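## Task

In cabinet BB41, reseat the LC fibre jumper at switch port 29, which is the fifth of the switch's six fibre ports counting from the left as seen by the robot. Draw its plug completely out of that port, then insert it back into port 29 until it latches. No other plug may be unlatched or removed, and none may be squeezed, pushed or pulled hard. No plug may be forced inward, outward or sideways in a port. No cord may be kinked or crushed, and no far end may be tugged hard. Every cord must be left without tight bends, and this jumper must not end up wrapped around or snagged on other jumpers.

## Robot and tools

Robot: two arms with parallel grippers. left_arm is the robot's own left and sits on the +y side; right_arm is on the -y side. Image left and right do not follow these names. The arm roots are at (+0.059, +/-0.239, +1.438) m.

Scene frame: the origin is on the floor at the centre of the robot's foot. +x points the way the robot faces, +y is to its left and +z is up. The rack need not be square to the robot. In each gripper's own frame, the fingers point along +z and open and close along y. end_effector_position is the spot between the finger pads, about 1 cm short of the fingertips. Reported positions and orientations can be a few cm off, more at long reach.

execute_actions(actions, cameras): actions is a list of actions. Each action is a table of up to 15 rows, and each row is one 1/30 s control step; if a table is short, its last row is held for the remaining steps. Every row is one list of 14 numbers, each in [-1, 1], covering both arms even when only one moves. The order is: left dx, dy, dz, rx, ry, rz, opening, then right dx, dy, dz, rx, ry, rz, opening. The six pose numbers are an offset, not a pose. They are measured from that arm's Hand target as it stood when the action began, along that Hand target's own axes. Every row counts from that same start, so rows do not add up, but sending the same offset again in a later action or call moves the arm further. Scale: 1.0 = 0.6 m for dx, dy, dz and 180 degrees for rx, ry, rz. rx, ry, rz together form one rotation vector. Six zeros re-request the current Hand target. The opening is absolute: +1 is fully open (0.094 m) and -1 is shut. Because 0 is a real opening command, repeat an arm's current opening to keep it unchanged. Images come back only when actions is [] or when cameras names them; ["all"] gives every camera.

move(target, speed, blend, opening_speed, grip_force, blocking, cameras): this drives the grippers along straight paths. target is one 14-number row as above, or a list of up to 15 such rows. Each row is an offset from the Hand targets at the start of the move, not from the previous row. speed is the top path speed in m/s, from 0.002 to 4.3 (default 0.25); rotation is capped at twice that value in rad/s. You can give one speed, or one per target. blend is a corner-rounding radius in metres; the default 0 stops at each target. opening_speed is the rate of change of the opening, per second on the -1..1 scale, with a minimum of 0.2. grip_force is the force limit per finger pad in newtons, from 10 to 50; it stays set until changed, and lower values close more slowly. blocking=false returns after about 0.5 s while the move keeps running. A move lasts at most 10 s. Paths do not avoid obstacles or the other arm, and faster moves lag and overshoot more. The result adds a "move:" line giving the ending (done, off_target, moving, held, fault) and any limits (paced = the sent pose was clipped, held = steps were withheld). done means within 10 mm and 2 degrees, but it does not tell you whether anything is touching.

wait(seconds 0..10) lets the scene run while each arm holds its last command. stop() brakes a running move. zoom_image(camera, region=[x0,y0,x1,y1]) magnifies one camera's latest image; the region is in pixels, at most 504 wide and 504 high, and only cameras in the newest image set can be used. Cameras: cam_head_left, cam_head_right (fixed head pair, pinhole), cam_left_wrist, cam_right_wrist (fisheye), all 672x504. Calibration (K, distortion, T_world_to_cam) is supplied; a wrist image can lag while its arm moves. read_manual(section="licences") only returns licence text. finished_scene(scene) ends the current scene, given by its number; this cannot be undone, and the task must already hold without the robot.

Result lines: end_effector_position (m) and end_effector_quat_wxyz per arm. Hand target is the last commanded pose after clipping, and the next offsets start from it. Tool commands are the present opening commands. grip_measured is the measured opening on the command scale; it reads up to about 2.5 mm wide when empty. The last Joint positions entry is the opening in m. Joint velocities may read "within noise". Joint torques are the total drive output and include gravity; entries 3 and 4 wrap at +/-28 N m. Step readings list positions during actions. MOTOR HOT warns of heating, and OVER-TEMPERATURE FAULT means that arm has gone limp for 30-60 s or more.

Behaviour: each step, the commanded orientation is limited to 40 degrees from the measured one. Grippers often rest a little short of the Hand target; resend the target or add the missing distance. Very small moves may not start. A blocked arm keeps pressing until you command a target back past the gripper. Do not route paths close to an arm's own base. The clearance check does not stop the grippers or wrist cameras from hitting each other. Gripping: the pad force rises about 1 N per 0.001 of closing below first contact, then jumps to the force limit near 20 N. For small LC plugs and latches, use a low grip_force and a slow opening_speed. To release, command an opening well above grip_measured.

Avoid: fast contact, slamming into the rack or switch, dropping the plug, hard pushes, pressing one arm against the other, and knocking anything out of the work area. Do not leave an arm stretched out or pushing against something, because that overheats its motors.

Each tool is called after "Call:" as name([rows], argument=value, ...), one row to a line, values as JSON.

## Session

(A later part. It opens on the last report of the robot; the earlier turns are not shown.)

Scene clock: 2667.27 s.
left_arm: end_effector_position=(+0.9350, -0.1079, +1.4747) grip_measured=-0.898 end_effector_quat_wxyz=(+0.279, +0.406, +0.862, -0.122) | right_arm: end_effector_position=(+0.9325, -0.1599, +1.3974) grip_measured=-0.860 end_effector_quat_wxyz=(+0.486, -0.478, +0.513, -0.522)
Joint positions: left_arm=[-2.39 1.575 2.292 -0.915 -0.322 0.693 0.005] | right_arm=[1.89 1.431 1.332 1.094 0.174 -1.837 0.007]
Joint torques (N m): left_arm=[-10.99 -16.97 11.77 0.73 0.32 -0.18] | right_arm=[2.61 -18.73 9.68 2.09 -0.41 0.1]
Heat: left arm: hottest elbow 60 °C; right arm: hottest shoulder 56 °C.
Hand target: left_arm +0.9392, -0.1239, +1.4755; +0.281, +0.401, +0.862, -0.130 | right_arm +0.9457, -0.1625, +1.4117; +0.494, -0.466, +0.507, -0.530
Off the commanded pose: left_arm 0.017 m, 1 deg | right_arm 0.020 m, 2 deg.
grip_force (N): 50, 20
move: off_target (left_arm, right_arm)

Call:
move(target=[0,0,0,0,0,0,-0.9,0.002,-0.001,0.003,0,0,0,-0.88], speed=0.03)

Call:
move(target=[0,0,0,0,0,0,-0.9,0.001,-0.001,0.002,0,0,0,-0.88], speed=0.03)

Scene clock: 2673.53 s.
left_arm: end_effector_position=(+0.9350, -0.1079, +1.4747) grip_measured=-0.898 end_effector_quat_wxyz=(+0.279, +0.406, +0.862, -0.122) | right_arm: end_effector_position=(+0.9325, -0.1597, +1.3975) grip_measured=-0.860 end_effector_quat_wxyz=(+0.486, -0.478, +0.513, -0.521)
Joint positions: left_arm=[-2.39 1.575 2.292 -0.915 -0.322 0.693 0.005] | right_arm=[1.89 1.431 1.332 1.094 0.173 -1.837 0.007]
Joint torques (N m): left_arm=[-10.58 -16.91 11.7 0.68 0.31 -0.18] | right_arm=[2.49 -18.32 9.98 1.83 -0.43 0.12]
Heat: left arm: hottest elbow 60 °C; right arm: hottest shoulder 56 °C.
Hand target: left_arm +0.9392, -0.1239, +1.4755; +0.281, +0.401, +0.862, -0.130 | right_arm +0.9474, -0.1638, +1.4124; +0.494, -0.466, +0.507, -0.530
Off the commanded pose: left_arm 0.017 m, 1 deg | right_arm 0.021 m, 2 deg.
grip_force (N): 50, 20
move: off_target (left_arm, right_arm)

Scene clock: 2674.27 s.
left_arm: end_effector_position=(+0.9350, -0.1079, +1.4747) grip_measured=-0.898 end_effector_quat_wxyz=(+0.279, +0.406, +0.862, -0.122) | right_arm: end_effector_position=(+0.9337, -0.1596, +1.3981) grip_measured=-0.860 end_effector_quat_wxyz=(+0.486, -0.479, +0.513, -0.521)
Joint positions: left_arm=[-2.39 1.575 2.292 -0.915 -0.322 0.693 0.005] | right_arm=[1.89 1.431 1.335 1.09 0.172 -1.837 0.007]
Joint torques (N m): left_arm=[-10.87 -17.08 11.82 0.64 0.32 -0.2] | right_arm=[2.32 -18.61 10.02 1.91 -0.47 0.11]
Heat: left arm: hottest elbow 60 °C; right arm: hottest shoulder 56 °C.
Hand target: left_arm +0.9392, -0.1239, +1.4755; +0.281, +0.401, +0.862, -0.130 | right_arm +0.9485, -0.1644, +1.4131; +0.494, -0.466, +0.507, -0.530
Off the commanded pose: left_arm 0.017 m, 1 deg | right_arm 0.022 m, 2 deg.
grip_force (N): 50, 20
move: off_target (left_arm, right_arm)

Call:
move(target=[0,0,0,0,0,0,-0.9,0.0015,0.001,0.002,0,0,0,-0.88], speed=0.03)

Call:
move(target=[0,0,0,0,0,0,-0.9,0.0005,0.001,0.002,0,0,0,-0.88], speed=0.03, cameras=["cam_left_wrist","cam_right_wrist"])

Call:
zoom_image(camera="cam_left_wrist", region=[340, 112, 410, 182])

Call:
zoom_image(camera="cam_right_wrist", region=[315, 155, 365, 235])

Scene clock: 2687.03 s.
left_arm: end_effector_position=(+0.9350, -0.1079, +1.4747) grip_measured=-0.898 end_effector_quat_wxyz=(+0.279, +0.406, +0.862, -0.122) | right_arm: end_effector_position=(+0.9348, -0.1606, +1.3982) grip_measured=-0.860 end_effector_quat_wxyz=(+0.486, -0.479, +0.512, -0.522)
Joint positions: left_arm=[-2.39 1.575 2.292 -0.915 -0.322 0.693 0.005] | right_arm=[1.888 1.431 1.339 1.087 0.171 -1.837 0.007]
Joint torques (N m): left_arm=[-11.4 -17.14 11.78 0.62 0.31 -0.19] | right_arm=[2.55 -18.32 10.1 1.83 -0.43 0.14]
Heat: left arm: hottest elbow 61 °C; right arm: hottest shoulder 56 °C.
Hand target: left_arm +0.9392, -0.1239, +1.4755; +0.281, +0.401, +0.862, -0.130 | right_arm +0.9497, -0.1655, +1.4125; +0.494, -0.466, +0.507, -0.531
Off the commanded pose: left_arm 0.017 m, 1 deg | right_arm 0.021 m, 2 deg.
grip_force (N): 50, 20
move: off_target (left_arm, right_arm)

Scene clock: 2687.77 s.
left_arm: end_effector_position=(+0.9350, -0.1079, +1.4747) grip_measured=-0.898 end_effector_quat_wxyz=(+0.279, +0.406, +0.862, -0.122) | right_arm: end_effector_position=(+0.9357, -0.1609, +1.3982) grip_measured=-0.860 end_effector_quat_wxyz=(+0.486, -0.479, +0.512, -0.522)
Joint positions: left_arm=[-2.39 1.575 2.292 -0.915 -0.322 0.693 0.005] | right_arm=[1.887 1.433 1.342 1.087 0.17 -1.837 0.007]
Joint torques (N m): left_arm=[-10.87 -16.79 11.71 0.72 0.3 -0.19] | right_arm=[2.43 -18.43 10.24 1.83 -0.43 0.17]
Heat: left arm: hottest elbow 61 °C; right arm: hottest shoulder 56 °C.
Hand target: left_arm +0.9392, -0.1239, +1.4755; +0.281, +0.401, +0.862, -0.130 | right_arm +0.9509, -0.1659, +1.4119; +0.494, -0.466, +0.507, -0.531
Off the commanded pose: left_arm 0.017 m, 1 deg | right_arm 0.021 m, 2 deg.
grip_force (N): 50, 20
move: off_target (left_arm, right_arm)
camera_calibration:
cam_left_wrist: T_world_to_cam=[[-0.763839, -0.645099, 0.0199536, 0.609796], [-0.645403, 0.76336, -0.0271479, 0.733608], [0.00228127, -0.0336148, -0.999432, 1.59521], [0, 0, 0, 1]] pos_world=[0.93562, -0.113006, 1.60205]
cam_right_wrist: T_world_to_cam=[[-0.0135078, 0.0169349, 0.999765, -1.38245], [-0.636758, -0.771051, 0.00445748, 0.470064], [0.770945, -0.636548, 0.0211987, -0.727965], [0, 0, 0, 1]] pos_world=[0.841864, -0.07753, 1.39546]
Images, in order (width x height): cam_left_wrist 672x504, cam_right_wrist 672x504.

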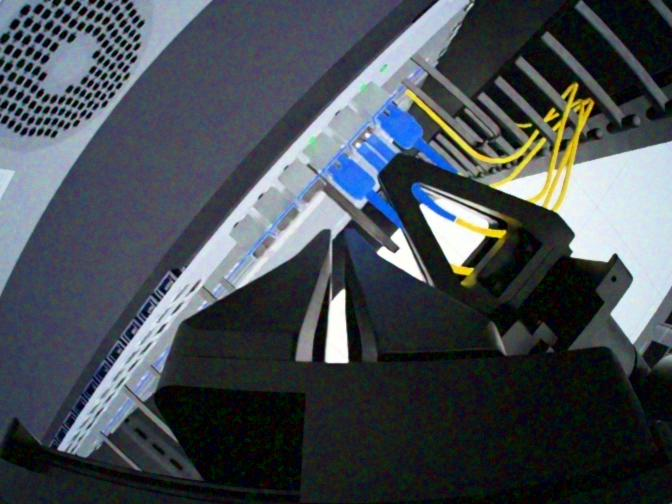

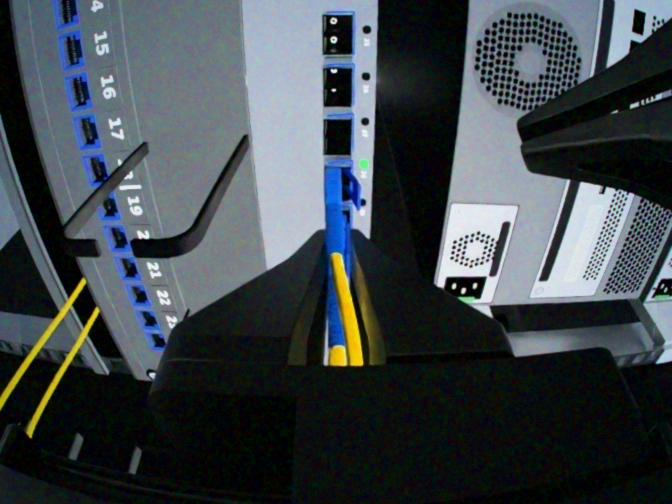

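Scaled by 7.200 from the camera's 672x504 image, which has a finer 960x720 frame.

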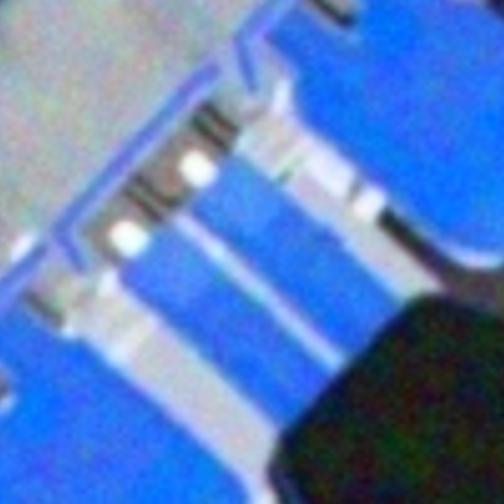

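Scaled by 6.300 from the camera's 672x504 image, which has a finer 960x720 frame.

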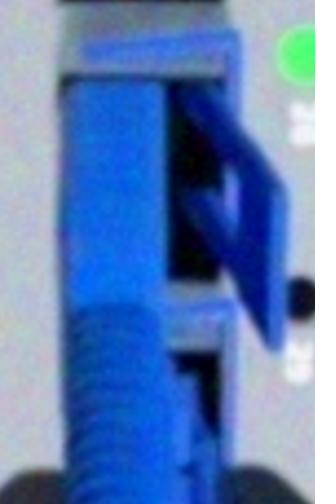

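Call:
move(target=[0,0,0,0,0,0,-0.9,0.0003,0.0015,0.002,0,0,0,-0.88], speed=0.03)

Call:
move(target=[0,0,0,0,0,0,-0.9,0.0003,0.001,0.002,0,0,0,-0.88], speed=0.03)

Call:
move(target=[0,0,0,0,0,0,-0.9,0.0003,0.001,0.002,0,0,0,-0.88], speed=0.03)

Scene clock: 2700.27 s.
left_arm: end_effector_position=(+0.9350, -0.1079, +1.4747) grip_measured=-0.898 end_effector_quat_wxyz=(+0.279, +0.406, +0.862, -0.122) | right_arm: end_effector_position=(+0.9358, -0.1608, +1.3983) grip_measured=-0.860 end_effector_quat_wxyz=(+0.486, -0.479, +0.511, -0.522)
Joint positions: left_arm=[-2.39 1.575 2.292 -0.915 -0.322 0.693 0.005] | right_arm=[1.887 1.433 1.342 1.086 0.169 -1.837 0.007]
Joint torques (N m): left_arm=[-10.99 -16.91 11.79 0.61 0.3 -0.19] | right_arm=[2.14 -18.26 10.55 1.68 -0.45 0.16]
Heat: left arm: hottest elbow 61 °C; right arm: hottest shoulder 53 °C.
Hand target: left_arm +0.9392, -0.1239, +1.4755; +0.281, +0.401, +0.862, -0.130 | right_arm +0.9521, -0.1661, +1.4112; +0.494, -0.466, +0.507, -0.530
Off the commanded pose: left_arm 0.017 m, 1 deg | right_arm 0.021 m, 2 deg.
grip_force (N): 50, 20
move: off_target (left_arm, right_arm)

Scene clock: 2700.97 s.
left_arm: end_effector_position=(+0.9350, -0.1079, +1.4747) grip_measured=-0.898 end_effector_quat_wxyz=(+0.279, +0.406, +0.862, -0.122) | right_arm: end_effector_position=(+0.9358, -0.1609, +1.3980) grip_measured=-0.860 end_effector_quat_wxyz=(+0.487, -0.479, +0.512, -0.522)
Joint positions: left_arm=[-2.39 1.575 2.292 -0.915 -0.322 0.693 0.005] | right_arm=[1.886 1.433 1.342 1.086 0.169 -1.836 0.007]
Joint torques (N m): left_arm=[-11.16 -17.08 11.85 0.65 0.32 -0.17] | right_arm=[2.32 -18.2 11 1.66 -0.44 0.17]
Heat: left arm: hottest elbow 61 °C; right arm: hottest shoulder 53 °C.
Hand target: left_arm +0.9392, -0.1239, +1.4755; +0.281, +0.401, +0.862, -0.130 | right_arm +0.9533, -0.1664, +1.4105; +0.494, -0.466, +0.507, -0.530
Off the commanded pose: left_arm 0.017 m, 1 deg | right_arm 0.022 m, 2 deg.
grip_force (N): 50, 20
move: off_target (left_arm, right_arm)

Scene clock: 2701.67 s.
left_arm: end_effector_position=(+0.9350, -0.1079, +1.4747) grip_measured=-0.898 end_effector_quat_wxyz=(+0.279, +0.406, +0.862, -0.122) | right_arm: end_effector_position=(+0.9360, -0.1610, +1.3981) grip_measured=-0.860 end_effector_quat_wxyz=(+0.487, -0.479, +0.512, -0.522)
Joint positions: left_arm=[-2.39 1.575 2.292 -0.915 -0.322 0.693 0.005] | right_arm=[1.886 1.433 1.343 1.086 0.168 -1.835 0.007]
Joint torques (N m): left_arm=[-10.93 -17.14 11.81 0.77 0.3 -0.19] | right_arm=[2.14 -17.96 11.22 1.63 -0.43 0.15]
Heat: left arm: hottest elbow 61 °C; right arm: hottest shoulder 53 °C.
Hand target: left_arm +0.9392, -0.1239, +1.4755; +0.281, +0.401, +0.862, -0.130 | right_arm +0.9546, -0.1667, +1.4101; +0.494, -0.466, +0.507, -0.531
Off the commanded pose: left_arm 0.017 m, 1 deg | right_arm 0.023 m, 2 deg.
grip_force (N): 50, 20
move: off_target (left_arm, right_arm)

Call:
move(target=[0,0,0,0,0,0,-0.9,0,-0.002,-0.006,0.006,0,0,-0.88], speed=0.03)

Call:
move(target=[0,0,0,0,0,0,-0.9,0,-0.001,0,0.003,0,0,-0.88], speed=0.03)

Scene clock: 2755.10 s.
left_arm: end_effector_position=(+0.9350, -0.1079, +1.4747) grip_measured=-0.898 end_effector_quat_wxyz=(+0.279, +0.406, +0.862, -0.122) | right_arm: end_effector_position=(+0.9379, -0.1611, +1.3971) grip_measured=-0.860 end_effector_quat_wxyz=(+0.489, -0.477, +0.509, -0.523)
Joint positions: left_arm=[-2.39 1.575 2.292 -0.915 -0.322 0.693 0.005] | right_arm=[1.883 1.442 1.351 1.092 0.163 -1.834 0.007]
Joint torques (N m): left_arm=[-10.75 -16.97 11.71 0.75 0.32 -0.21] | right_arm=[2.37 -18.49 9.78 2.47 -0.41 0.13]
Heat: left arm: hottest elbow 61 °C; right arm: hottest shoulder 50 °C.
Hand target: left_arm +0.9392, -0.1239, +1.4755; +0.281, +0.401, +0.862, -0.130 | right_arm +0.9509, -0.1664, +1.4112; +0.499, -0.461, +0.502, -0.535
Off the commanded pose: left_arm 0.017 m, 1 deg | right_arm 0.020 m, 3 deg.
grip_force (N): 50, 20
move: off_target (left_arm, right_arm)

Scene clock: 2755.90 s.
left_arm: end_effector_position=(+0.9350, -0.1079, +1.4747) grip_measured=-0.898 end_effector_quat_wxyz=(+0.279, +0.406, +0.862, -0.122) | right_arm: end_effector_position=(+0.9382, -0.1611, +1.3969) grip_measured=-0.860 end_effector_quat_wxyz=(+0.490, -0.476, +0.508, -0.524)
Joint positions: left_arm=[-2.39 1.575 2.292 -0.915 -0.322 0.693 0.005] | right_arm=[1.882 1.445 1.354 1.098 0.161 -1.834 0.007]
Joint torques (N m): left_arm=[-10.81 -17.08 11.79 0.65 0.29 -0.18] | right_arm=[2.43 -18.43 9.84 2.69 -0.44 0.12]
Heat: left arm: hottest elbow 61 °C; right arm: hottest shoulder 50 °C.
Hand target: left_arm +0.9392, -0.1239, +1.4755; +0.281, +0.401, +0.862, -0.130 | right_arm +0.9508, -0.1664, +1.4117; +0.501, -0.459, +0.499, -0.538
Off the commanded pose: left_arm 0.017 m, 1 deg | right_arm 0.020 m, 3 deg.
grip_force (N): 50, 20
move: off_target (left_arm, right_arm)

Call:
execute_actions(actions=[], cameras=["cam_left_wrist","cam_right_wrist"])

Call:
zoom_image(camera="cam_left_wrist", region=[340, 112, 410, 182])

Call:
zoom_image(camera="cam_right_wrist", region=[315, 155, 365, 235])

Scene clock: 2762.83 s.
left_arm: end_effector_position=(+0.9350, -0.1079, +1.4747) grip_measured=-0.898 end_effector_quat_wxyz=(+0.279, +0.406, +0.862, -0.122) | right_arm: end_effector_position=(+0.9382, -0.1611, +1.3969) grip_measured=-0.860 end_effector_quat_wxyz=(+0.490, -0.476, +0.508, -0.524)
Joint positions: left_arm=[-2.39 1.575 2.292 -0.915 -0.322 0.693 0.005] | right_arm=[1.882 1.445 1.354 1.098 0.161 -1.834 0.007]
Joint velocities: within noise
Joint torques (N m): left_arm=[-10.81 -17.03 11.86 0.66 0.28 -0.2] | right_arm=[2.55 -18.14 9.85 2.71 -0.45 0.11]
Heat: left arm: hottest elbow 61 °C; right arm: hottest shoulder 52 °C.
Hand target: left_arm +0.9392, -0.1239, +1.4755; +0.281, +0.401, +0.862, -0.130 | right_arm +0.9508, -0.1664, +1.4117; +0.501, -0.459, +0.499, -0.538
Tool commands: left_gripper/opening=-0.9 right_gripper/opening=-0.88
Off the commanded pose: left_arm 0.017 m, 1 deg | right_arm 0.020 m, 3 deg.
grip_force (N): 50, 20
camera_calibration:
cam_left_wrist: T_world_to_cam=[[-0.763839, -0.645099, 0.0199536, 0.609796], [-0.645403, 0.76336, -0.0271479, 0.733608], [0.00228127, -0.0336148, -0.999432, 1.59521], [0, 0, 0, 1]] pos_world=[0.93562, -0.113006, 1.60205]
cam_right_wrist: T_world_to_cam=[[-0.0263424, 0.0168152, 0.999512, -1.36873], [-0.63417, -0.773185, -0.00370615, 0.480106], [0.772745, -0.633958, 0.0310312, -0.745089], [0, 0, 0, 1]] pos_world=[0.844177, -0.0781294, 1.39296]
Images, in order (width x height): cam_left_wrist 672x504, cam_right_wrist 672x504.

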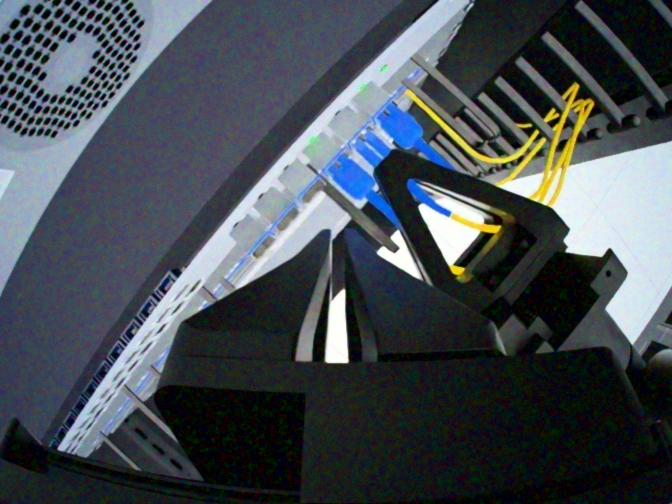

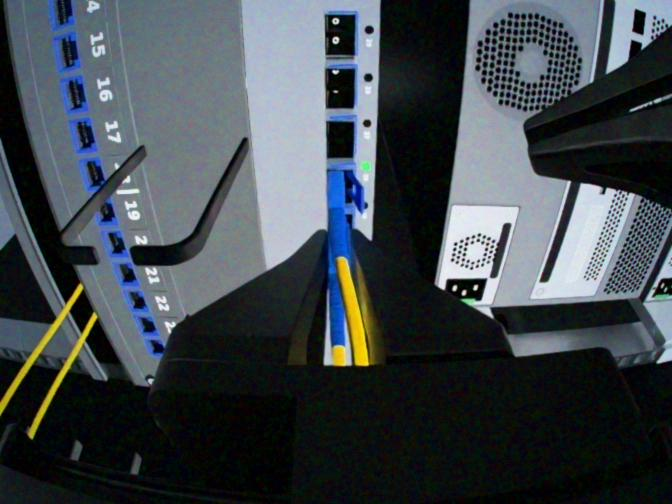

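Scaled by 7.200 from the camera's 672x504 image, which has a finer 960x720 frame.

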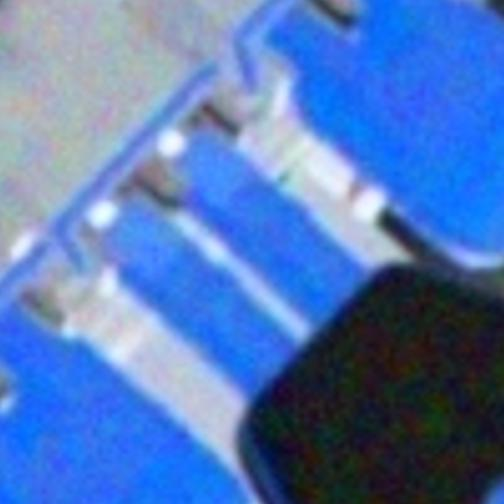

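Scaled by 6.300 from the camera's 672x504 image, which has a finer 960x720 frame.

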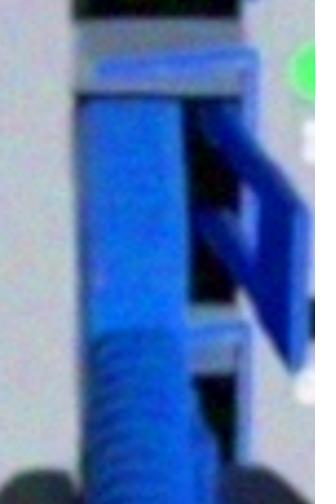

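Call:
move(target=[0,0,0,0,0,0,-0.9,0,0,0.003,0,0,0,-0.88], speed=0.02)

Call:
move(target=[0,0,0,0,0,0,-0.9,0,0,0.003,0,0,0,-0.88], speed=0.02)

Scene clock: 2769.33 s.
left_arm: end_effector_position=(+0.9350, -0.1079, +1.4747) grip_measured=-0.898 end_effector_quat_wxyz=(+0.279, +0.406, +0.862, -0.122) | right_arm: end_effector_position=(+0.9396, -0.1613, +1.3968) grip_measured=-0.860 end_effector_quat_wxyz=(+0.491, -0.476, +0.507, -0.525)
Joint positions: left_arm=[-2.39 1.575 2.292 -0.915 -0.322 0.693 0.005] | right_arm=[1.882 1.448 1.359 1.098 0.161 -1.834 0.007]
Joint torques (N m): left_arm=[-11.05 -17.32 11.79 0.65 0.3 -0.19] | right_arm=[2.32 -18.49 9.88 2.58 -0.46 0.11]
Heat: left arm: hottest elbow 61 °C; right arm: hottest shoulder 53 °C.
Hand target: left_arm +0.9392, -0.1239, +1.4755; +0.281, +0.401, +0.862, -0.130 | right_arm +0.9526, -0.1666, +1.4117; +0.501, -0.459, +0.499, -0.538
Off the commanded pose: left_arm 0.017 m, 1 deg | right_arm 0.021 m, 3 deg.
grip_force (N): 50, 20
move: off_target (left_arm, right_arm)

Scene clock: 2770.13 s.
left_arm: end_effector_position=(+0.9350, -0.1079, +1.4747) grip_measured=-0.898 end_effector_quat_wxyz=(+0.279, +0.406, +0.862, -0.122) | right_arm: end_effector_position=(+0.9410, -0.1614, +1.3971) grip_measured=-0.860 end_effector_quat_wxyz=(+0.491, -0.475, +0.507, -0.526)
Joint positions: left_arm=[-2.39 1.575 2.292 -0.915 -0.322 0.693 0.005] | right_arm=[1.881 1.451 1.364 1.098 0.16 -1.834 0.007]
Joint torques (N m): left_arm=[-10.81 -17.14 11.78 0.59 0.3 -0.18] | right_arm=[2.37 -18.26 9.96 2.41 -0.44 0.13]
Heat: left arm: hottest elbow 61 °C; right arm: hottest shoulder 52 °C.
Hand target: left_arm +0.9392, -0.1239, +1.4755; +0.281, +0.401, +0.862, -0.130 | right_arm +0.9545, -0.1667, +1.4121; +0.501, -0.459, +0.499, -0.538
Off the commanded pose: left_arm 0.017 m, 1 deg | right_arm 0.021 m, 3 deg.
grip_force (N): 50, 20
move: off_target (left_arm, right_arm)

Call:
move(target=[0,0,0,0,0,0,-0.9,0,0.0005,0.004,0,0,0,-0.88], speed=0.02)

Call:
move(target=[0,0,0,0,0,0,-0.9,0,0.0005,0.004,0,0,0,-0.88], speed=0.02, cameras=["cam_left_wrist","cam_right_wrist"])

Call:
zoom_image(camera="cam_left_wrist", region=[340, 112, 410, 182])

Call:
zoom_image(camera="cam_right_wrist", region=[315, 155, 365, 235])

Scene clock: 2777.60 s.
left_arm: end_effector_position=(+0.9350, -0.1079, +1.4747) grip_measured=-0.898 end_effector_quat_wxyz=(+0.279, +0.406, +0.862, -0.122) | right_arm: end_effector_position=(+0.9430, -0.1616, +1.3972) grip_measured=-0.860 end_effector_quat_wxyz=(+0.492, -0.474, +0.506, -0.527)
Joint positions: left_arm=[-2.39 1.575 2.292 -0.915 -0.322 0.693 0.005] | right_arm=[1.881 1.455 1.372 1.098 0.16 -1.834 0.007]
Joint torques (N m): left_arm=[-10.93 -16.97 11.82 0.68 0.3 -0.21] | right_arm=[2.37 -18.9 10.13 2.25 -0.43 0.14]
Heat: left arm: hottest elbow 61 °C; right arm: hottest shoulder 52 °C.
Hand target: left_arm +0.9392, -0.1239, +1.4755; +0.281, +0.401, +0.862, -0.130 | right_arm +0.9569, -0.1669, +1.4119; +0.501, -0.459, +0.499, -0.538
Off the commanded pose: left_arm 0.017 m, 1 deg | right_arm 0.021 m, 2 deg.
grip_force (N): 50, 20
move: off_target (left_arm, right_arm)

Scene clock: 2778.30 s.
left_arm: end_effector_position=(+0.9350, -0.1079, +1.4747) grip_measured=-0.898 end_effector_quat_wxyz=(+0.279, +0.406, +0.862, -0.122) | right_arm: end_effector_position=(+0.9442, -0.1617, +1.3970) grip_measured=-0.860 end_effector_quat_wxyz=(+0.492, -0.473, +0.505, -0.528)
Joint positions: left_arm=[-2.39 1.575 2.292 -0.915 -0.322 0.693 0.005] | right_arm=[1.88 1.458 1.377 1.098 0.159 -1.834 0.007]
Joint torques (N m): left_arm=[-11.11 -16.97 11.84 0.7 0.29 -0.2] | right_arm=[2.37 -18.37 10.33 1.99 -0.44 0.14]
Heat: left arm: hottest elbow 61 °C; right arm: hottest shoulder 52 °C.
Hand target: left_arm +0.9392, -0.1239, +1.4755; +0.281, +0.401, +0.862, -0.130 | right_arm +0.9592, -0.1671, +1.4115; +0.501, -0.459, +0.499, -0.538
Off the commanded pose: left_arm 0.017 m, 1 deg | right_arm 0.022 m, 2 deg.
grip_force (N): 50, 20
move: off_target (left_arm, right_arm)
camera_calibration:
cam_left_wrist: T_world_to_cam=[[-0.763839, -0.645099, 0.0199536, 0.609796], [-0.645403, 0.76336, -0.0271479, 0.733608], [0.00228127, -0.0336148, -0.999432, 1.59521], [0, 0, 0, 1]] pos_world=[0.93562, -0.113006, 1.60205]
cam_right_wrist: T_world_to_cam=[[-0.0365734, 0.0181245, 0.999167, -1.35838], [-0.635897, -0.771718, -0.00927766, 0.493071], [0.770907, -0.635707, 0.0397496, -0.760826], [0, 0, 0, 1]] pos_world=[0.850388, -0.0785311, 1.39206]
Images, in order (width x height): cam_left_wrist 672x504, cam_right_wrist 672x504.

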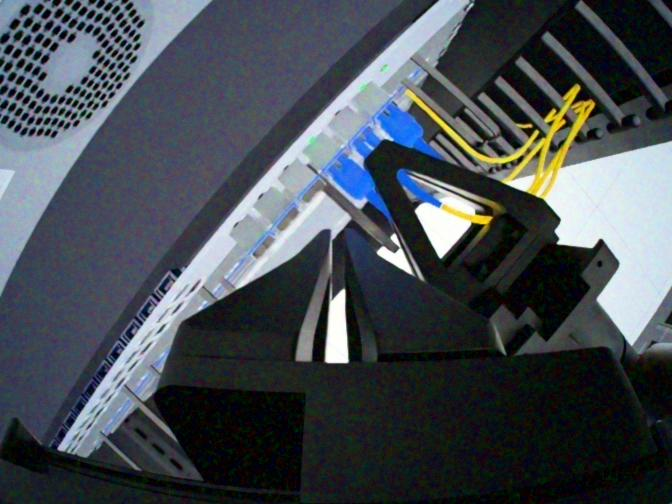

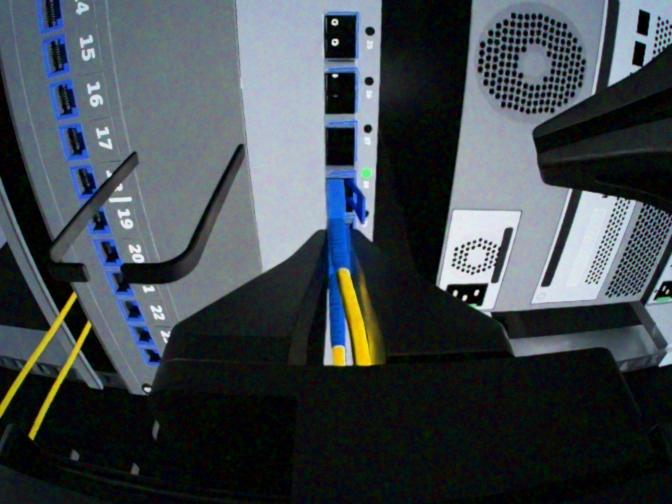

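Scaled by 7.200 from the camera's 672x504 image, which has a finer 960x720 frame.

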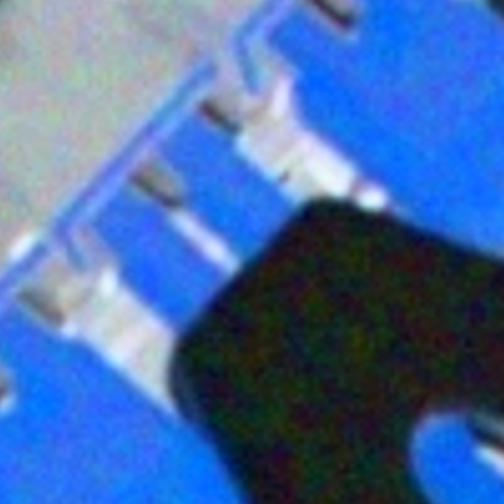

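Scaled by 6.300 from the camera's 672x504 image, which has a finer 960x720 frame.

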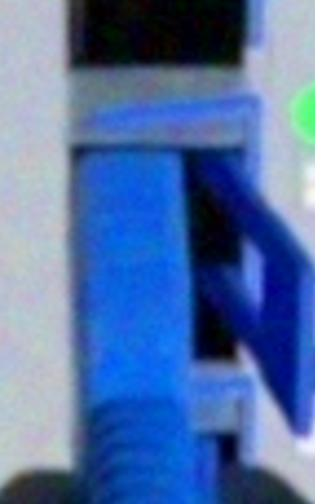

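Call:
move(target=[0,0,0,0,0,0,-0.9,0.0004,0.0005,0.004,0,0,0,-0.88], speed=0.02)

Call:
move(target=[0,0,0,0,0,0,-0.9,0.0004,0.0005,0.003,0,0,0,-0.88], speed=0.02, cameras=["cam_left_wrist","cam_right_wrist"])

Call:
zoom_image(camera="cam_left_wrist", region=[340, 112, 410, 182])

Scene clock: 2807.07 s.
left_arm: end_effector_position=(+0.9350, -0.1079, +1.4747) grip_measured=-0.898 end_effector_quat_wxyz=(+0.279, +0.406, +0.862, -0.122) | right_arm: end_effector_position=(+0.9450, -0.1618, +1.3973) grip_measured=-0.860 end_effector_quat_wxyz=(+0.492, -0.473, +0.505, -0.528)
Joint positions: left_arm=[-2.39 1.575 2.292 -0.915 -0.322 0.693 0.005] | right_arm=[1.879 1.459 1.38 1.098 0.158 -1.834 0.007]
Joint torques (N m): left_arm=[-10.81 -17.03 11.79 0.68 0.29 -0.21] | right_arm=[2.49 -18.32 10.76 1.83 -0.42 0.15]
Heat: left arm: hottest elbow 61 °C; right arm: hottest shoulder 52 °C.
Hand target: left_arm +0.9392, -0.1239, +1.4755; +0.281, +0.401, +0.862, -0.130 | right_arm +0.9616, -0.1675, +1.4117; +0.501, -0.459, +0.499, -0.538
Off the commanded pose: left_arm 0.017 m, 1 deg | right_arm 0.022 m, 2 deg.
grip_force (N): 50, 20
move: off_target (left_arm, right_arm)

Scene clock: 2807.77 s.
left_arm: end_effector_position=(+0.9350, -0.1079, +1.4747) grip_measured=-0.898 end_effector_quat_wxyz=(+0.279, +0.406, +0.862, -0.122) | right_arm: end_effector_position=(+0.9454, -0.1618, +1.3973) grip_measured=-0.860 end_effector_quat_wxyz=(+0.493, -0.473, +0.505, -0.528)
Joint positions: left_arm=[-2.39 1.575 2.292 -0.915 -0.322 0.693 0.005] | right_arm=[1.879 1.46 1.382 1.098 0.158 -1.833 0.007]
Joint torques (N m): left_arm=[-10.93 -17.03 11.82 0.68 0.29 -0.21] | right_arm=[1.96 -18.49 11.15 1.7 -0.43 0.17]
Heat: left arm: hottest elbow 61 °C; right arm: hottest shoulder 53 °C.
Hand target: left_arm +0.9392, -0.1239, +1.4755; +0.281, +0.401, +0.862, -0.130 | right_arm +0.9635, -0.1678, +1.4115; +0.501, -0.459, +0.499, -0.538
Off the commanded pose: left_arm 0.017 m, 1 deg | right_arm 0.024 m, 2 deg.
grip_force (N): 50, 20
move: off_target (left_arm, right_arm)
camera_calibration:
cam_left_wrist: T_world_to_cam=[[-0.763839, -0.645099, 0.0199536, 0.609796], [-0.645403, 0.76336, -0.0271479, 0.733608], [0.00228127, -0.0336148, -0.999432, 1.59521], [0, 0, 0, 1]] pos_world=[0.93562, -0.113006, 1.60205]
cam_right_wrist: T_world_to_cam=[[-0.0391421, 0.0173688, 0.999083, -1.35609], [-0.635431, -0.772072, -0.0114726, 0.496389], [0.771165, -0.635297, 0.0412572, -0.764103], [0, 0, 0, 1]] pos_world=[0.85159, -0.0786302, 1.39206]
Images, in order (width x height): cam_left_wrist 672x504, cam_right_wrist 672x504.

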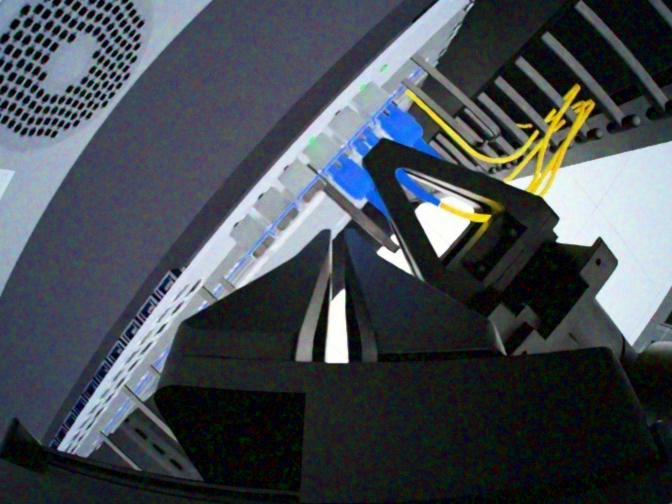

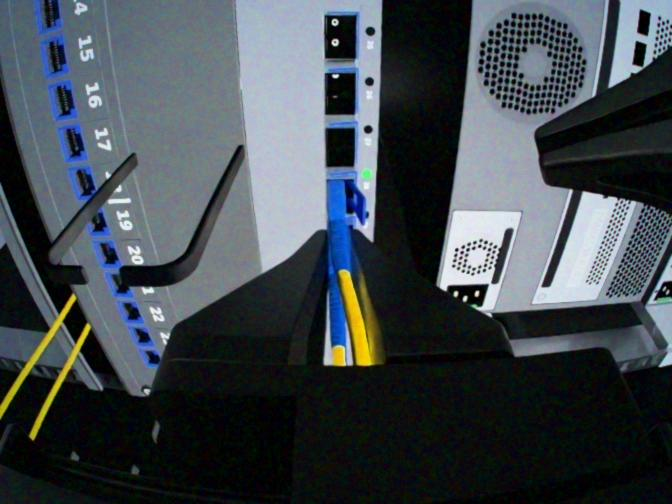

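Scaled by 7.200 from the camera's 672x504 image, which has a finer 960x720 frame.

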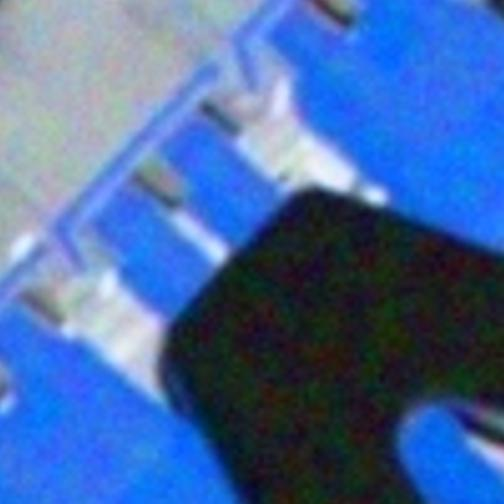

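Call:
move(target=[0,0,0,0,0,0,-0.9,0.0002,0,0.004,0,0,0,-0.88], speed=0.02)

Call:
move(target=[0,0,0,0,0,0,-0.9,0.0002,0,0.004,0,0,0,-0.88], speed=0.02)

Scene clock: 2815.53 s.
left_arm: end_effector_position=(+0.9350, -0.1079, +1.4747) grip_measured=-0.898 end_effector_quat_wxyz=(+0.279, +0.406, +0.862, -0.122) | right_arm: end_effector_position=(+0.9457, -0.1619, +1.3972) grip_measured=-0.860 end_effector_quat_wxyz=(+0.493, -0.473, +0.505, -0.528)
Joint positions: left_arm=[-2.39 1.575 2.292 -0.915 -0.322 0.693 0.005] | right_arm=[1.879 1.461 1.382 1.098 0.157 -1.833 0.007]
Joint torques (N m): left_arm=[-11.05 -17.03 11.86 0.66 0.3 -0.18] | right_arm=[2.02 -18.26 11.7 1.5 -0.4 0.14]
Heat: left arm: hottest elbow 62 °C; right arm: hottest shoulder 52 °C.
Hand target: left_arm +0.9392, -0.1239, +1.4755; +0.281, +0.401, +0.862, -0.130 | right_arm +0.9658, -0.1682, +1.4115; +0.501, -0.459, +0.499, -0.538
Off the commanded pose: left_arm 0.017 m, 1 deg | right_arm 0.026 m, 2 deg.
grip_force (N): 50, 20
move: off_target (left_arm, right_arm)

Scene clock: 2816.33 s.
left_arm: end_effector_position=(+0.9350, -0.1079, +1.4747) grip_measured=-0.898 end_effector_quat_wxyz=(+0.279, +0.406, +0.862, -0.122) | right_arm: end_effector_position=(+0.9475, -0.1622, +1.3976) grip_measured=-0.860 end_effector_quat_wxyz=(+0.493, -0.473, +0.505, -0.528)
Joint positions: left_arm=[-2.39 1.575 2.292 -0.915 -0.322 0.693 0.005] | right_arm=[1.878 1.462 1.388 1.093 0.156 -1.832 0.007]
Joint torques (N m): left_arm=[-10.75 -16.91 11.74 0.72 0.28 -0.2] | right_arm=[2.02 -18.55 11.81 1.58 -0.42 0.16]
Heat: left arm: hottest elbow 62 °C; right arm: hottest shoulder 52 °C.
Hand target: left_arm +0.9392, -0.1239, +1.4755; +0.281, +0.401, +0.862, -0.130 | right_arm +0.9682, -0.1685, +1.4119; +0.501, -0.459, +0.499, -0.538
Off the commanded pose: left_arm 0.017 m, 1 deg | right_arm 0.026 m, 2 deg.
grip_force (N): 50, 20
move: off_target (left_arm, right_arm)

Call:
move(target=[0,0,0,0,0,0,-0.9,0.0002,0,0.002,0,0,0,-0.88], speed=0.02, cameras=["cam_left_wrist","cam_right_wrist"])

Call:
zoom_image(camera="cam_left_wrist", region=[340, 112, 410, 182])

Call:
zoom_image(camera="cam_right_wrist", region=[315, 155, 395, 235])

Call:
zoom_image(camera="cam_left_wrist", region=[280, 40, 420, 160])

Scene clock: 2821.67 s.
left_arm: end_effector_position=(+0.9350, -0.1079, +1.4747) grip_measured=-0.898 end_effector_quat_wxyz=(+0.279, +0.406, +0.862, -0.122) | right_arm: end_effector_position=(+0.9475, -0.1621, +1.3975) grip_measured=-0.860 end_effector_quat_wxyz=(+0.493, -0.473, +0.505, -0.528)
Joint positions: left_arm=[-2.39 1.575 2.292 -0.915 -0.322 0.693 0.005] | right_arm=[1.878 1.462 1.388 1.093 0.156 -1.832 0.007]
Joint torques (N m): left_arm=[-11.05 -17.03 11.88 0.65 0.28 -0.17] | right_arm=[2.37 -18.32 12.18 1.47 -0.42 0.15]
Heat: left arm: hottest elbow 62 °C; right arm: hottest shoulder 52 °C.
Hand target: left_arm +0.9392, -0.1239, +1.4755; +0.281, +0.401, +0.862, -0.130 | right_arm +0.9694, -0.1686, +1.4121; +0.501, -0.459, +0.499, -0.538
Off the commanded pose: left_arm 0.017 m, 1 deg | right_arm 0.027 m, 2 deg.
grip_force (N): 50, 20
move: off_target (left_arm, right_arm)
camera_calibration:
cam_left_wrist: T_world_to_cam=[[-0.763839, -0.645099, 0.0199536, 0.609796], [-0.645403, 0.76336, -0.0271479, 0.733608], [0.00228127, -0.0336148, -0.999432, 1.59521], [0, 0, 0, 1]] pos_world=[0.93562, -0.113006, 1.60205]
cam_right_wrist: T_world_to_cam=[[-0.0392598, 0.0168978, 0.999086, -1.35625], [-0.634648, -0.77271, -0.0118699, 0.497267], [0.771803, -0.634534, 0.0410606, -0.766059], [0, 0, 0, 1]] pos_world=[0.85359, -0.0789296, 1.39236]
Images, in order (width x height): cam_left_wrist 672x504, cam_right_wrist 672x504.

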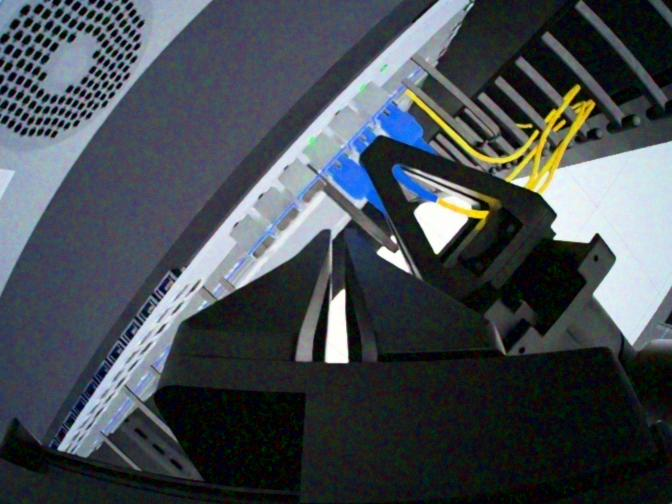

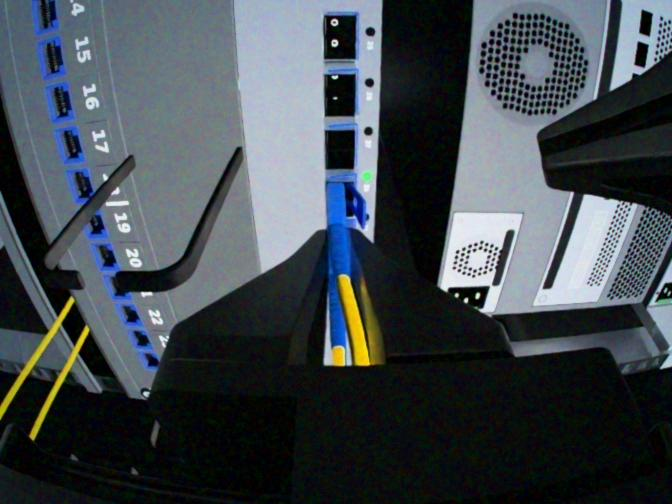

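Scaled by 7.200 from the camera's 672x504 image, which has a finer 960x720 frame.

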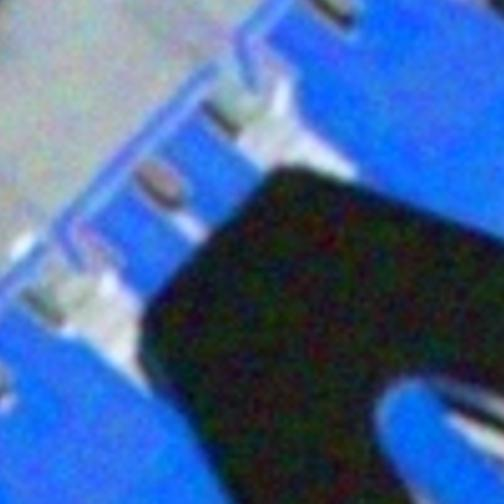

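Scaled by 6.300 from the camera's 672x504 image, which has a finer 960x720 frame.

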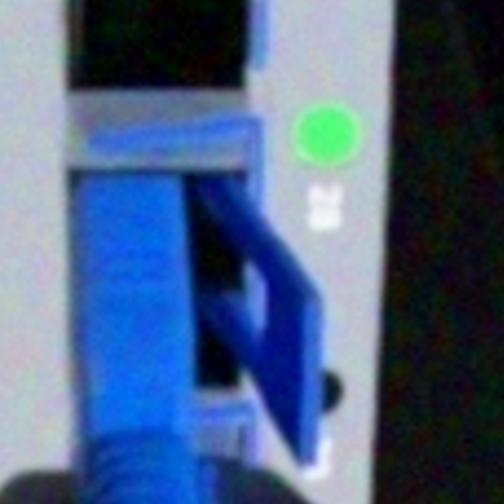

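Scaled by 3.600 from the camera's 672x504 image, which has a finer 960x720 frame.

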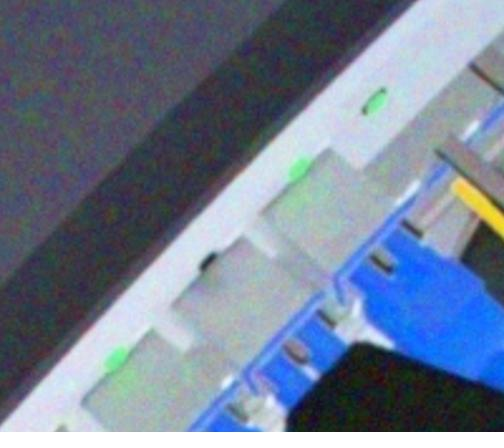

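Call:
move(target=[0,0,0,0,0,0,-0.9,0,0,0.003,0,0,0,-0.88], speed=0.02)

Call:
move(target=[0,0,0,0,0,0,-0.9,0,0,-0.008,0,0,0,-0.88], speed=0.02)

Call:
move(target=[0,0,0,0,0,0,-0.9,0,0,0,0,0,0,-0.80], speed=0.02, opening_speed=0.2, cameras=["cam_left_wrist","cam_right_wrist"])

Call:
zoom_image(camera="cam_left_wrist", region=[280, 40, 420, 160])

Scene clock: 2834.40 s.
left_arm: end_effector_position=(+0.9350, -0.1079, +1.4747) grip_measured=-0.898 end_effector_quat_wxyz=(+0.279, +0.406, +0.862, -0.122) | right_arm: end_effector_position=(+0.9489, -0.1623, +1.3974) grip_measured=-0.860 end_effector_quat_wxyz=(+0.493, -0.473, +0.505, -0.527)
Joint positions: left_arm=[-2.39 1.575 2.292 -0.915 -0.322 0.693 0.005] | right_arm=[1.877 1.464 1.393 1.089 0.156 -1.831 0.007]
Joint torques (N m): left_arm=[-11.05 -17.08 11.79 0.69 0.29 -0.19] | right_arm=[2.08 -18.2 12.3 1.37 -0.42 0.15]
Heat: left arm: hottest elbow 62 °C; right arm: hottest shoulder 52 °C.
Hand target: left_arm +0.9392, -0.1239, +1.4755; +0.281, +0.401, +0.862, -0.130 | right_arm +0.9711, -0.1688, +1.4119; +0.501, -0.459, +0.499, -0.538
Off the commanded pose: left_arm 0.017 m, 1 deg | right_arm 0.028 m, 2 deg.
grip_force (N): 50, 20
move: off_target (left_arm, right_arm)

Scene clock: 2835.10 s.
left_arm: end_effector_position=(+0.9350, -0.1079, +1.4747) grip_measured=-0.898 end_effector_quat_wxyz=(+0.279, +0.406, +0.862, -0.122) | right_arm: end_effector_position=(+0.9489, -0.1623, +1.3974) grip_measured=-0.860 end_effector_quat_wxyz=(+0.493, -0.473, +0.505, -0.527)
Joint positions: left_arm=[-2.39 1.575 2.292 -0.915 -0.322 0.693 0.005] | right_arm=[1.877 1.464 1.393 1.089 0.156 -1.831 0.007]
Joint torques (N m): left_arm=[-11.28 -16.97 11.73 0.65 0.28 -0.16] | right_arm=[2.37 -18.73 11.15 1.76 -0.37 0.15]
Heat: left arm: hottest elbow 62 °C; right arm: hottest shoulder 52 °C.
Hand target: left_arm +0.9392, -0.1239, +1.4755; +0.281, +0.401, +0.862, -0.130 | right_arm +0.9663, -0.1684, +1.4116; +0.501, -0.459, +0.499, -0.538
Off the commanded pose: left_arm 0.017 m, 1 deg | right_arm 0.023 m, 2 deg.
grip_force (N): 50, 20
move: off_target (left_arm, right_arm)

Scene clock: 2835.87 s.
left_arm: end_effector_position=(+0.9350, -0.1079, +1.4747) grip_measured=-0.898 end_effector_quat_wxyz=(+0.279, +0.406, +0.862, -0.122) | right_arm: end_effector_position=(+0.9515, -0.1630, +1.3981) grip_measured=-0.802 end_effector_quat_wxyz=(+0.494, -0.472, +0.504, -0.529)
Joint positions: left_arm=[-2.39 1.575 2.292 -0.915 -0.322 0.693 0.005] | right_arm=[1.876 1.468 1.403 1.087 0.155 -1.831 0.009]
Joint torques (N m): left_arm=[-10.93 -16.73 11.73 0.66 0.31 -0.2] | right_arm=[2.43 -18.84 10.54 1.78 -0.36 0.14]
Heat: left arm: hottest elbow 62 °C; right arm: hottest shoulder 52 °C.
Hand target: left_arm +0.9392, -0.1239, +1.4755; +0.281, +0.401, +0.862, -0.130 | right_arm +0.9664, -0.1684, +1.4118; +0.501, -0.459, +0.499, -0.538
Off the commanded pose: left_arm 0.017 m, 1 deg | right_arm 0.021 m, 2 deg.
grip_force (N): 50, 20
move: off_target (left_arm, right_arm)
camera_calibration:
cam_left_wrist: T_world_to_cam=[[-0.763839, -0.645099, 0.0199536, 0.609796], [-0.645403, 0.76336, -0.0271479, 0.733608], [0.00228127, -0.0336148, -0.999432, 1.59521], [0, 0, 0, 1]] pos_world=[0.93562, -0.113006, 1.60205]
cam_right_wrist: T_world_to_cam=[[-0.0422986, 0.017799, 0.998946, -1.3534], [-0.635615, -0.771894, -0.0131605, 0.501946], [0.770847, -0.635502, 0.0439633, -0.773041], [0, 0, 0, 1]] pos_world=[0.857694, -0.0797307, 1.39257]
Images, in order (width x height): cam_left_wrist 672x504, cam_right_wrist 672x504.

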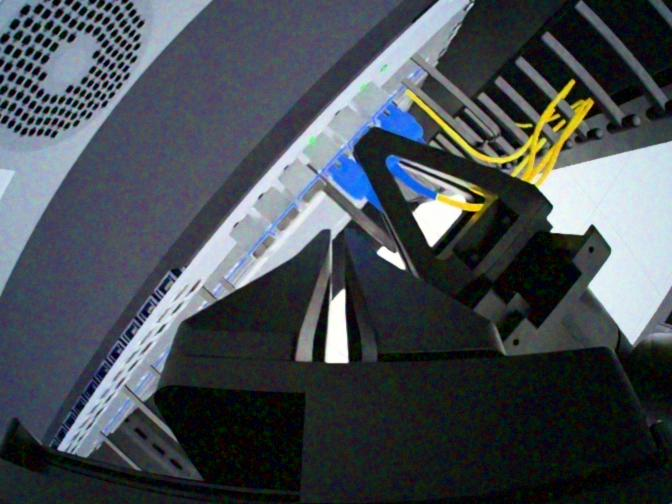

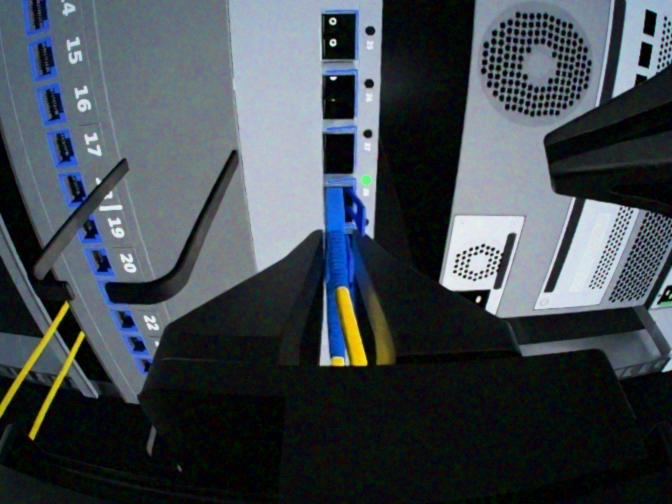

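Scaled by 3.600 from the camera's 672x504 image, which has a finer 960x720 frame.

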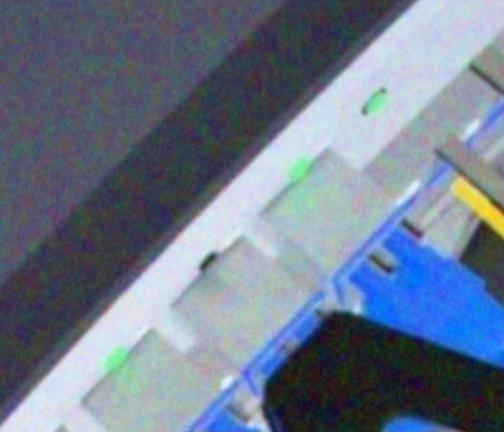

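Call:
zoom_image(camera="cam_right_wrist", region=[310, 165, 390, 245])

Call:
zoom_image(camera="cam_left_wrist", region=[330, 102, 400, 172])

Scaled by 6.300 from the camera's 672x504 image, which has a finer 960x720 frame.

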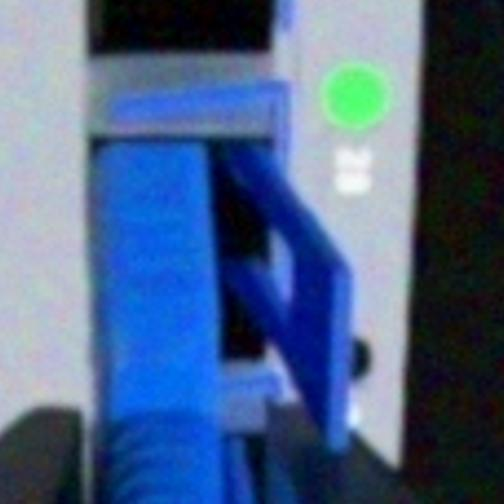

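Scaled by 7.200 from the camera's 672x504 image, which has a finer 960x720 frame.

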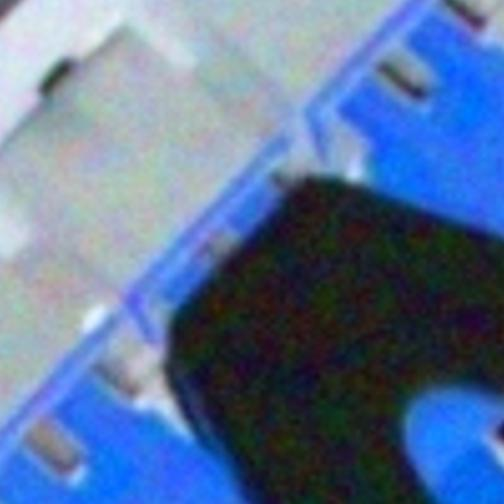

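Call:
move(target=[0,0,0,0,0,0,-0.9,0,0,-0.018,0,0,0,-0.80], speed=0.03)

Call:
move(target=[0,0,0,0,0,0,-0.9,0,0,-0.005,0,0,0,-0.80], speed=0.03)

Scene clock: 2850.63 s.
left_arm: end_effector_position=(+0.9350, -0.1079, +1.4747) grip_measured=-0.898 end_effector_quat_wxyz=(+0.279, +0.406, +0.862, -0.122) | right_arm: end_effector_position=(+0.9515, -0.1630, +1.3981) grip_measured=-0.802 end_effector_quat_wxyz=(+0.494, -0.472, +0.504, -0.529)
Joint positions: left_arm=[-2.39 1.575 2.292 -0.915 -0.322 0.693 0.005] | right_arm=[1.876 1.468 1.403 1.087 0.155 -1.831 0.009]
Joint torques (N m): left_arm=[-11.11 -17.14 11.71 0.75 0.3 -0.18] | right_arm=[2.55 -19.72 7.64 2.71 -0.27 0.12]
Heat: left arm: hottest elbow 62 °C; right arm: hottest elbow 54 °C.
Hand target: left_arm +0.9392, -0.1239, +1.4755; +0.281, +0.401, +0.862, -0.130 | right_arm +0.9557, -0.1675, +1.4109; +0.501, -0.459, +0.499, -0.538
Off the commanded pose: left_arm 0.017 m, 1 deg | right_arm 0.014 m, 2 deg.
grip_force (N): 50, 20
move: off_target (left_arm, right_arm)

Scene clock: 2851.50 s.
left_arm: end_effector_position=(+0.9350, -0.1079, +1.4747) grip_measured=-0.898 end_effector_quat_wxyz=(+0.279, +0.406, +0.862, -0.122) | right_arm: end_effector_position=(+0.9508, -0.1630, +1.3980) grip_measured=-0.802 end_effector_quat_wxyz=(+0.494, -0.471, +0.504, -0.529)
Joint positions: left_arm=[-2.39 1.575 2.292 -0.915 -0.322 0.693 0.005] | right_arm=[1.876 1.468 1.401 1.091 0.155 -1.831 0.009]
Joint torques (N m): left_arm=[-10.87 -16.91 11.85 0.76 0.3 -0.18] | right_arm=[2.67 -19.96 6.84 2.8 -0.27 0.11]
Heat: left arm: hottest elbow 62 °C; right arm: hottest elbow 54 °C.
Hand target: left_arm +0.9392, -0.1239, +1.4755; +0.281, +0.401, +0.862, -0.130 | right_arm +0.9526, -0.1673, +1.4105; +0.501, -0.459, +0.499, -0.537
Off the commanded pose: left_arm 0.017 m, 1 deg | right_arm 0.013 m, 2 deg.
grip_force (N): 50, 20
move: off_target (left_arm, right_arm)


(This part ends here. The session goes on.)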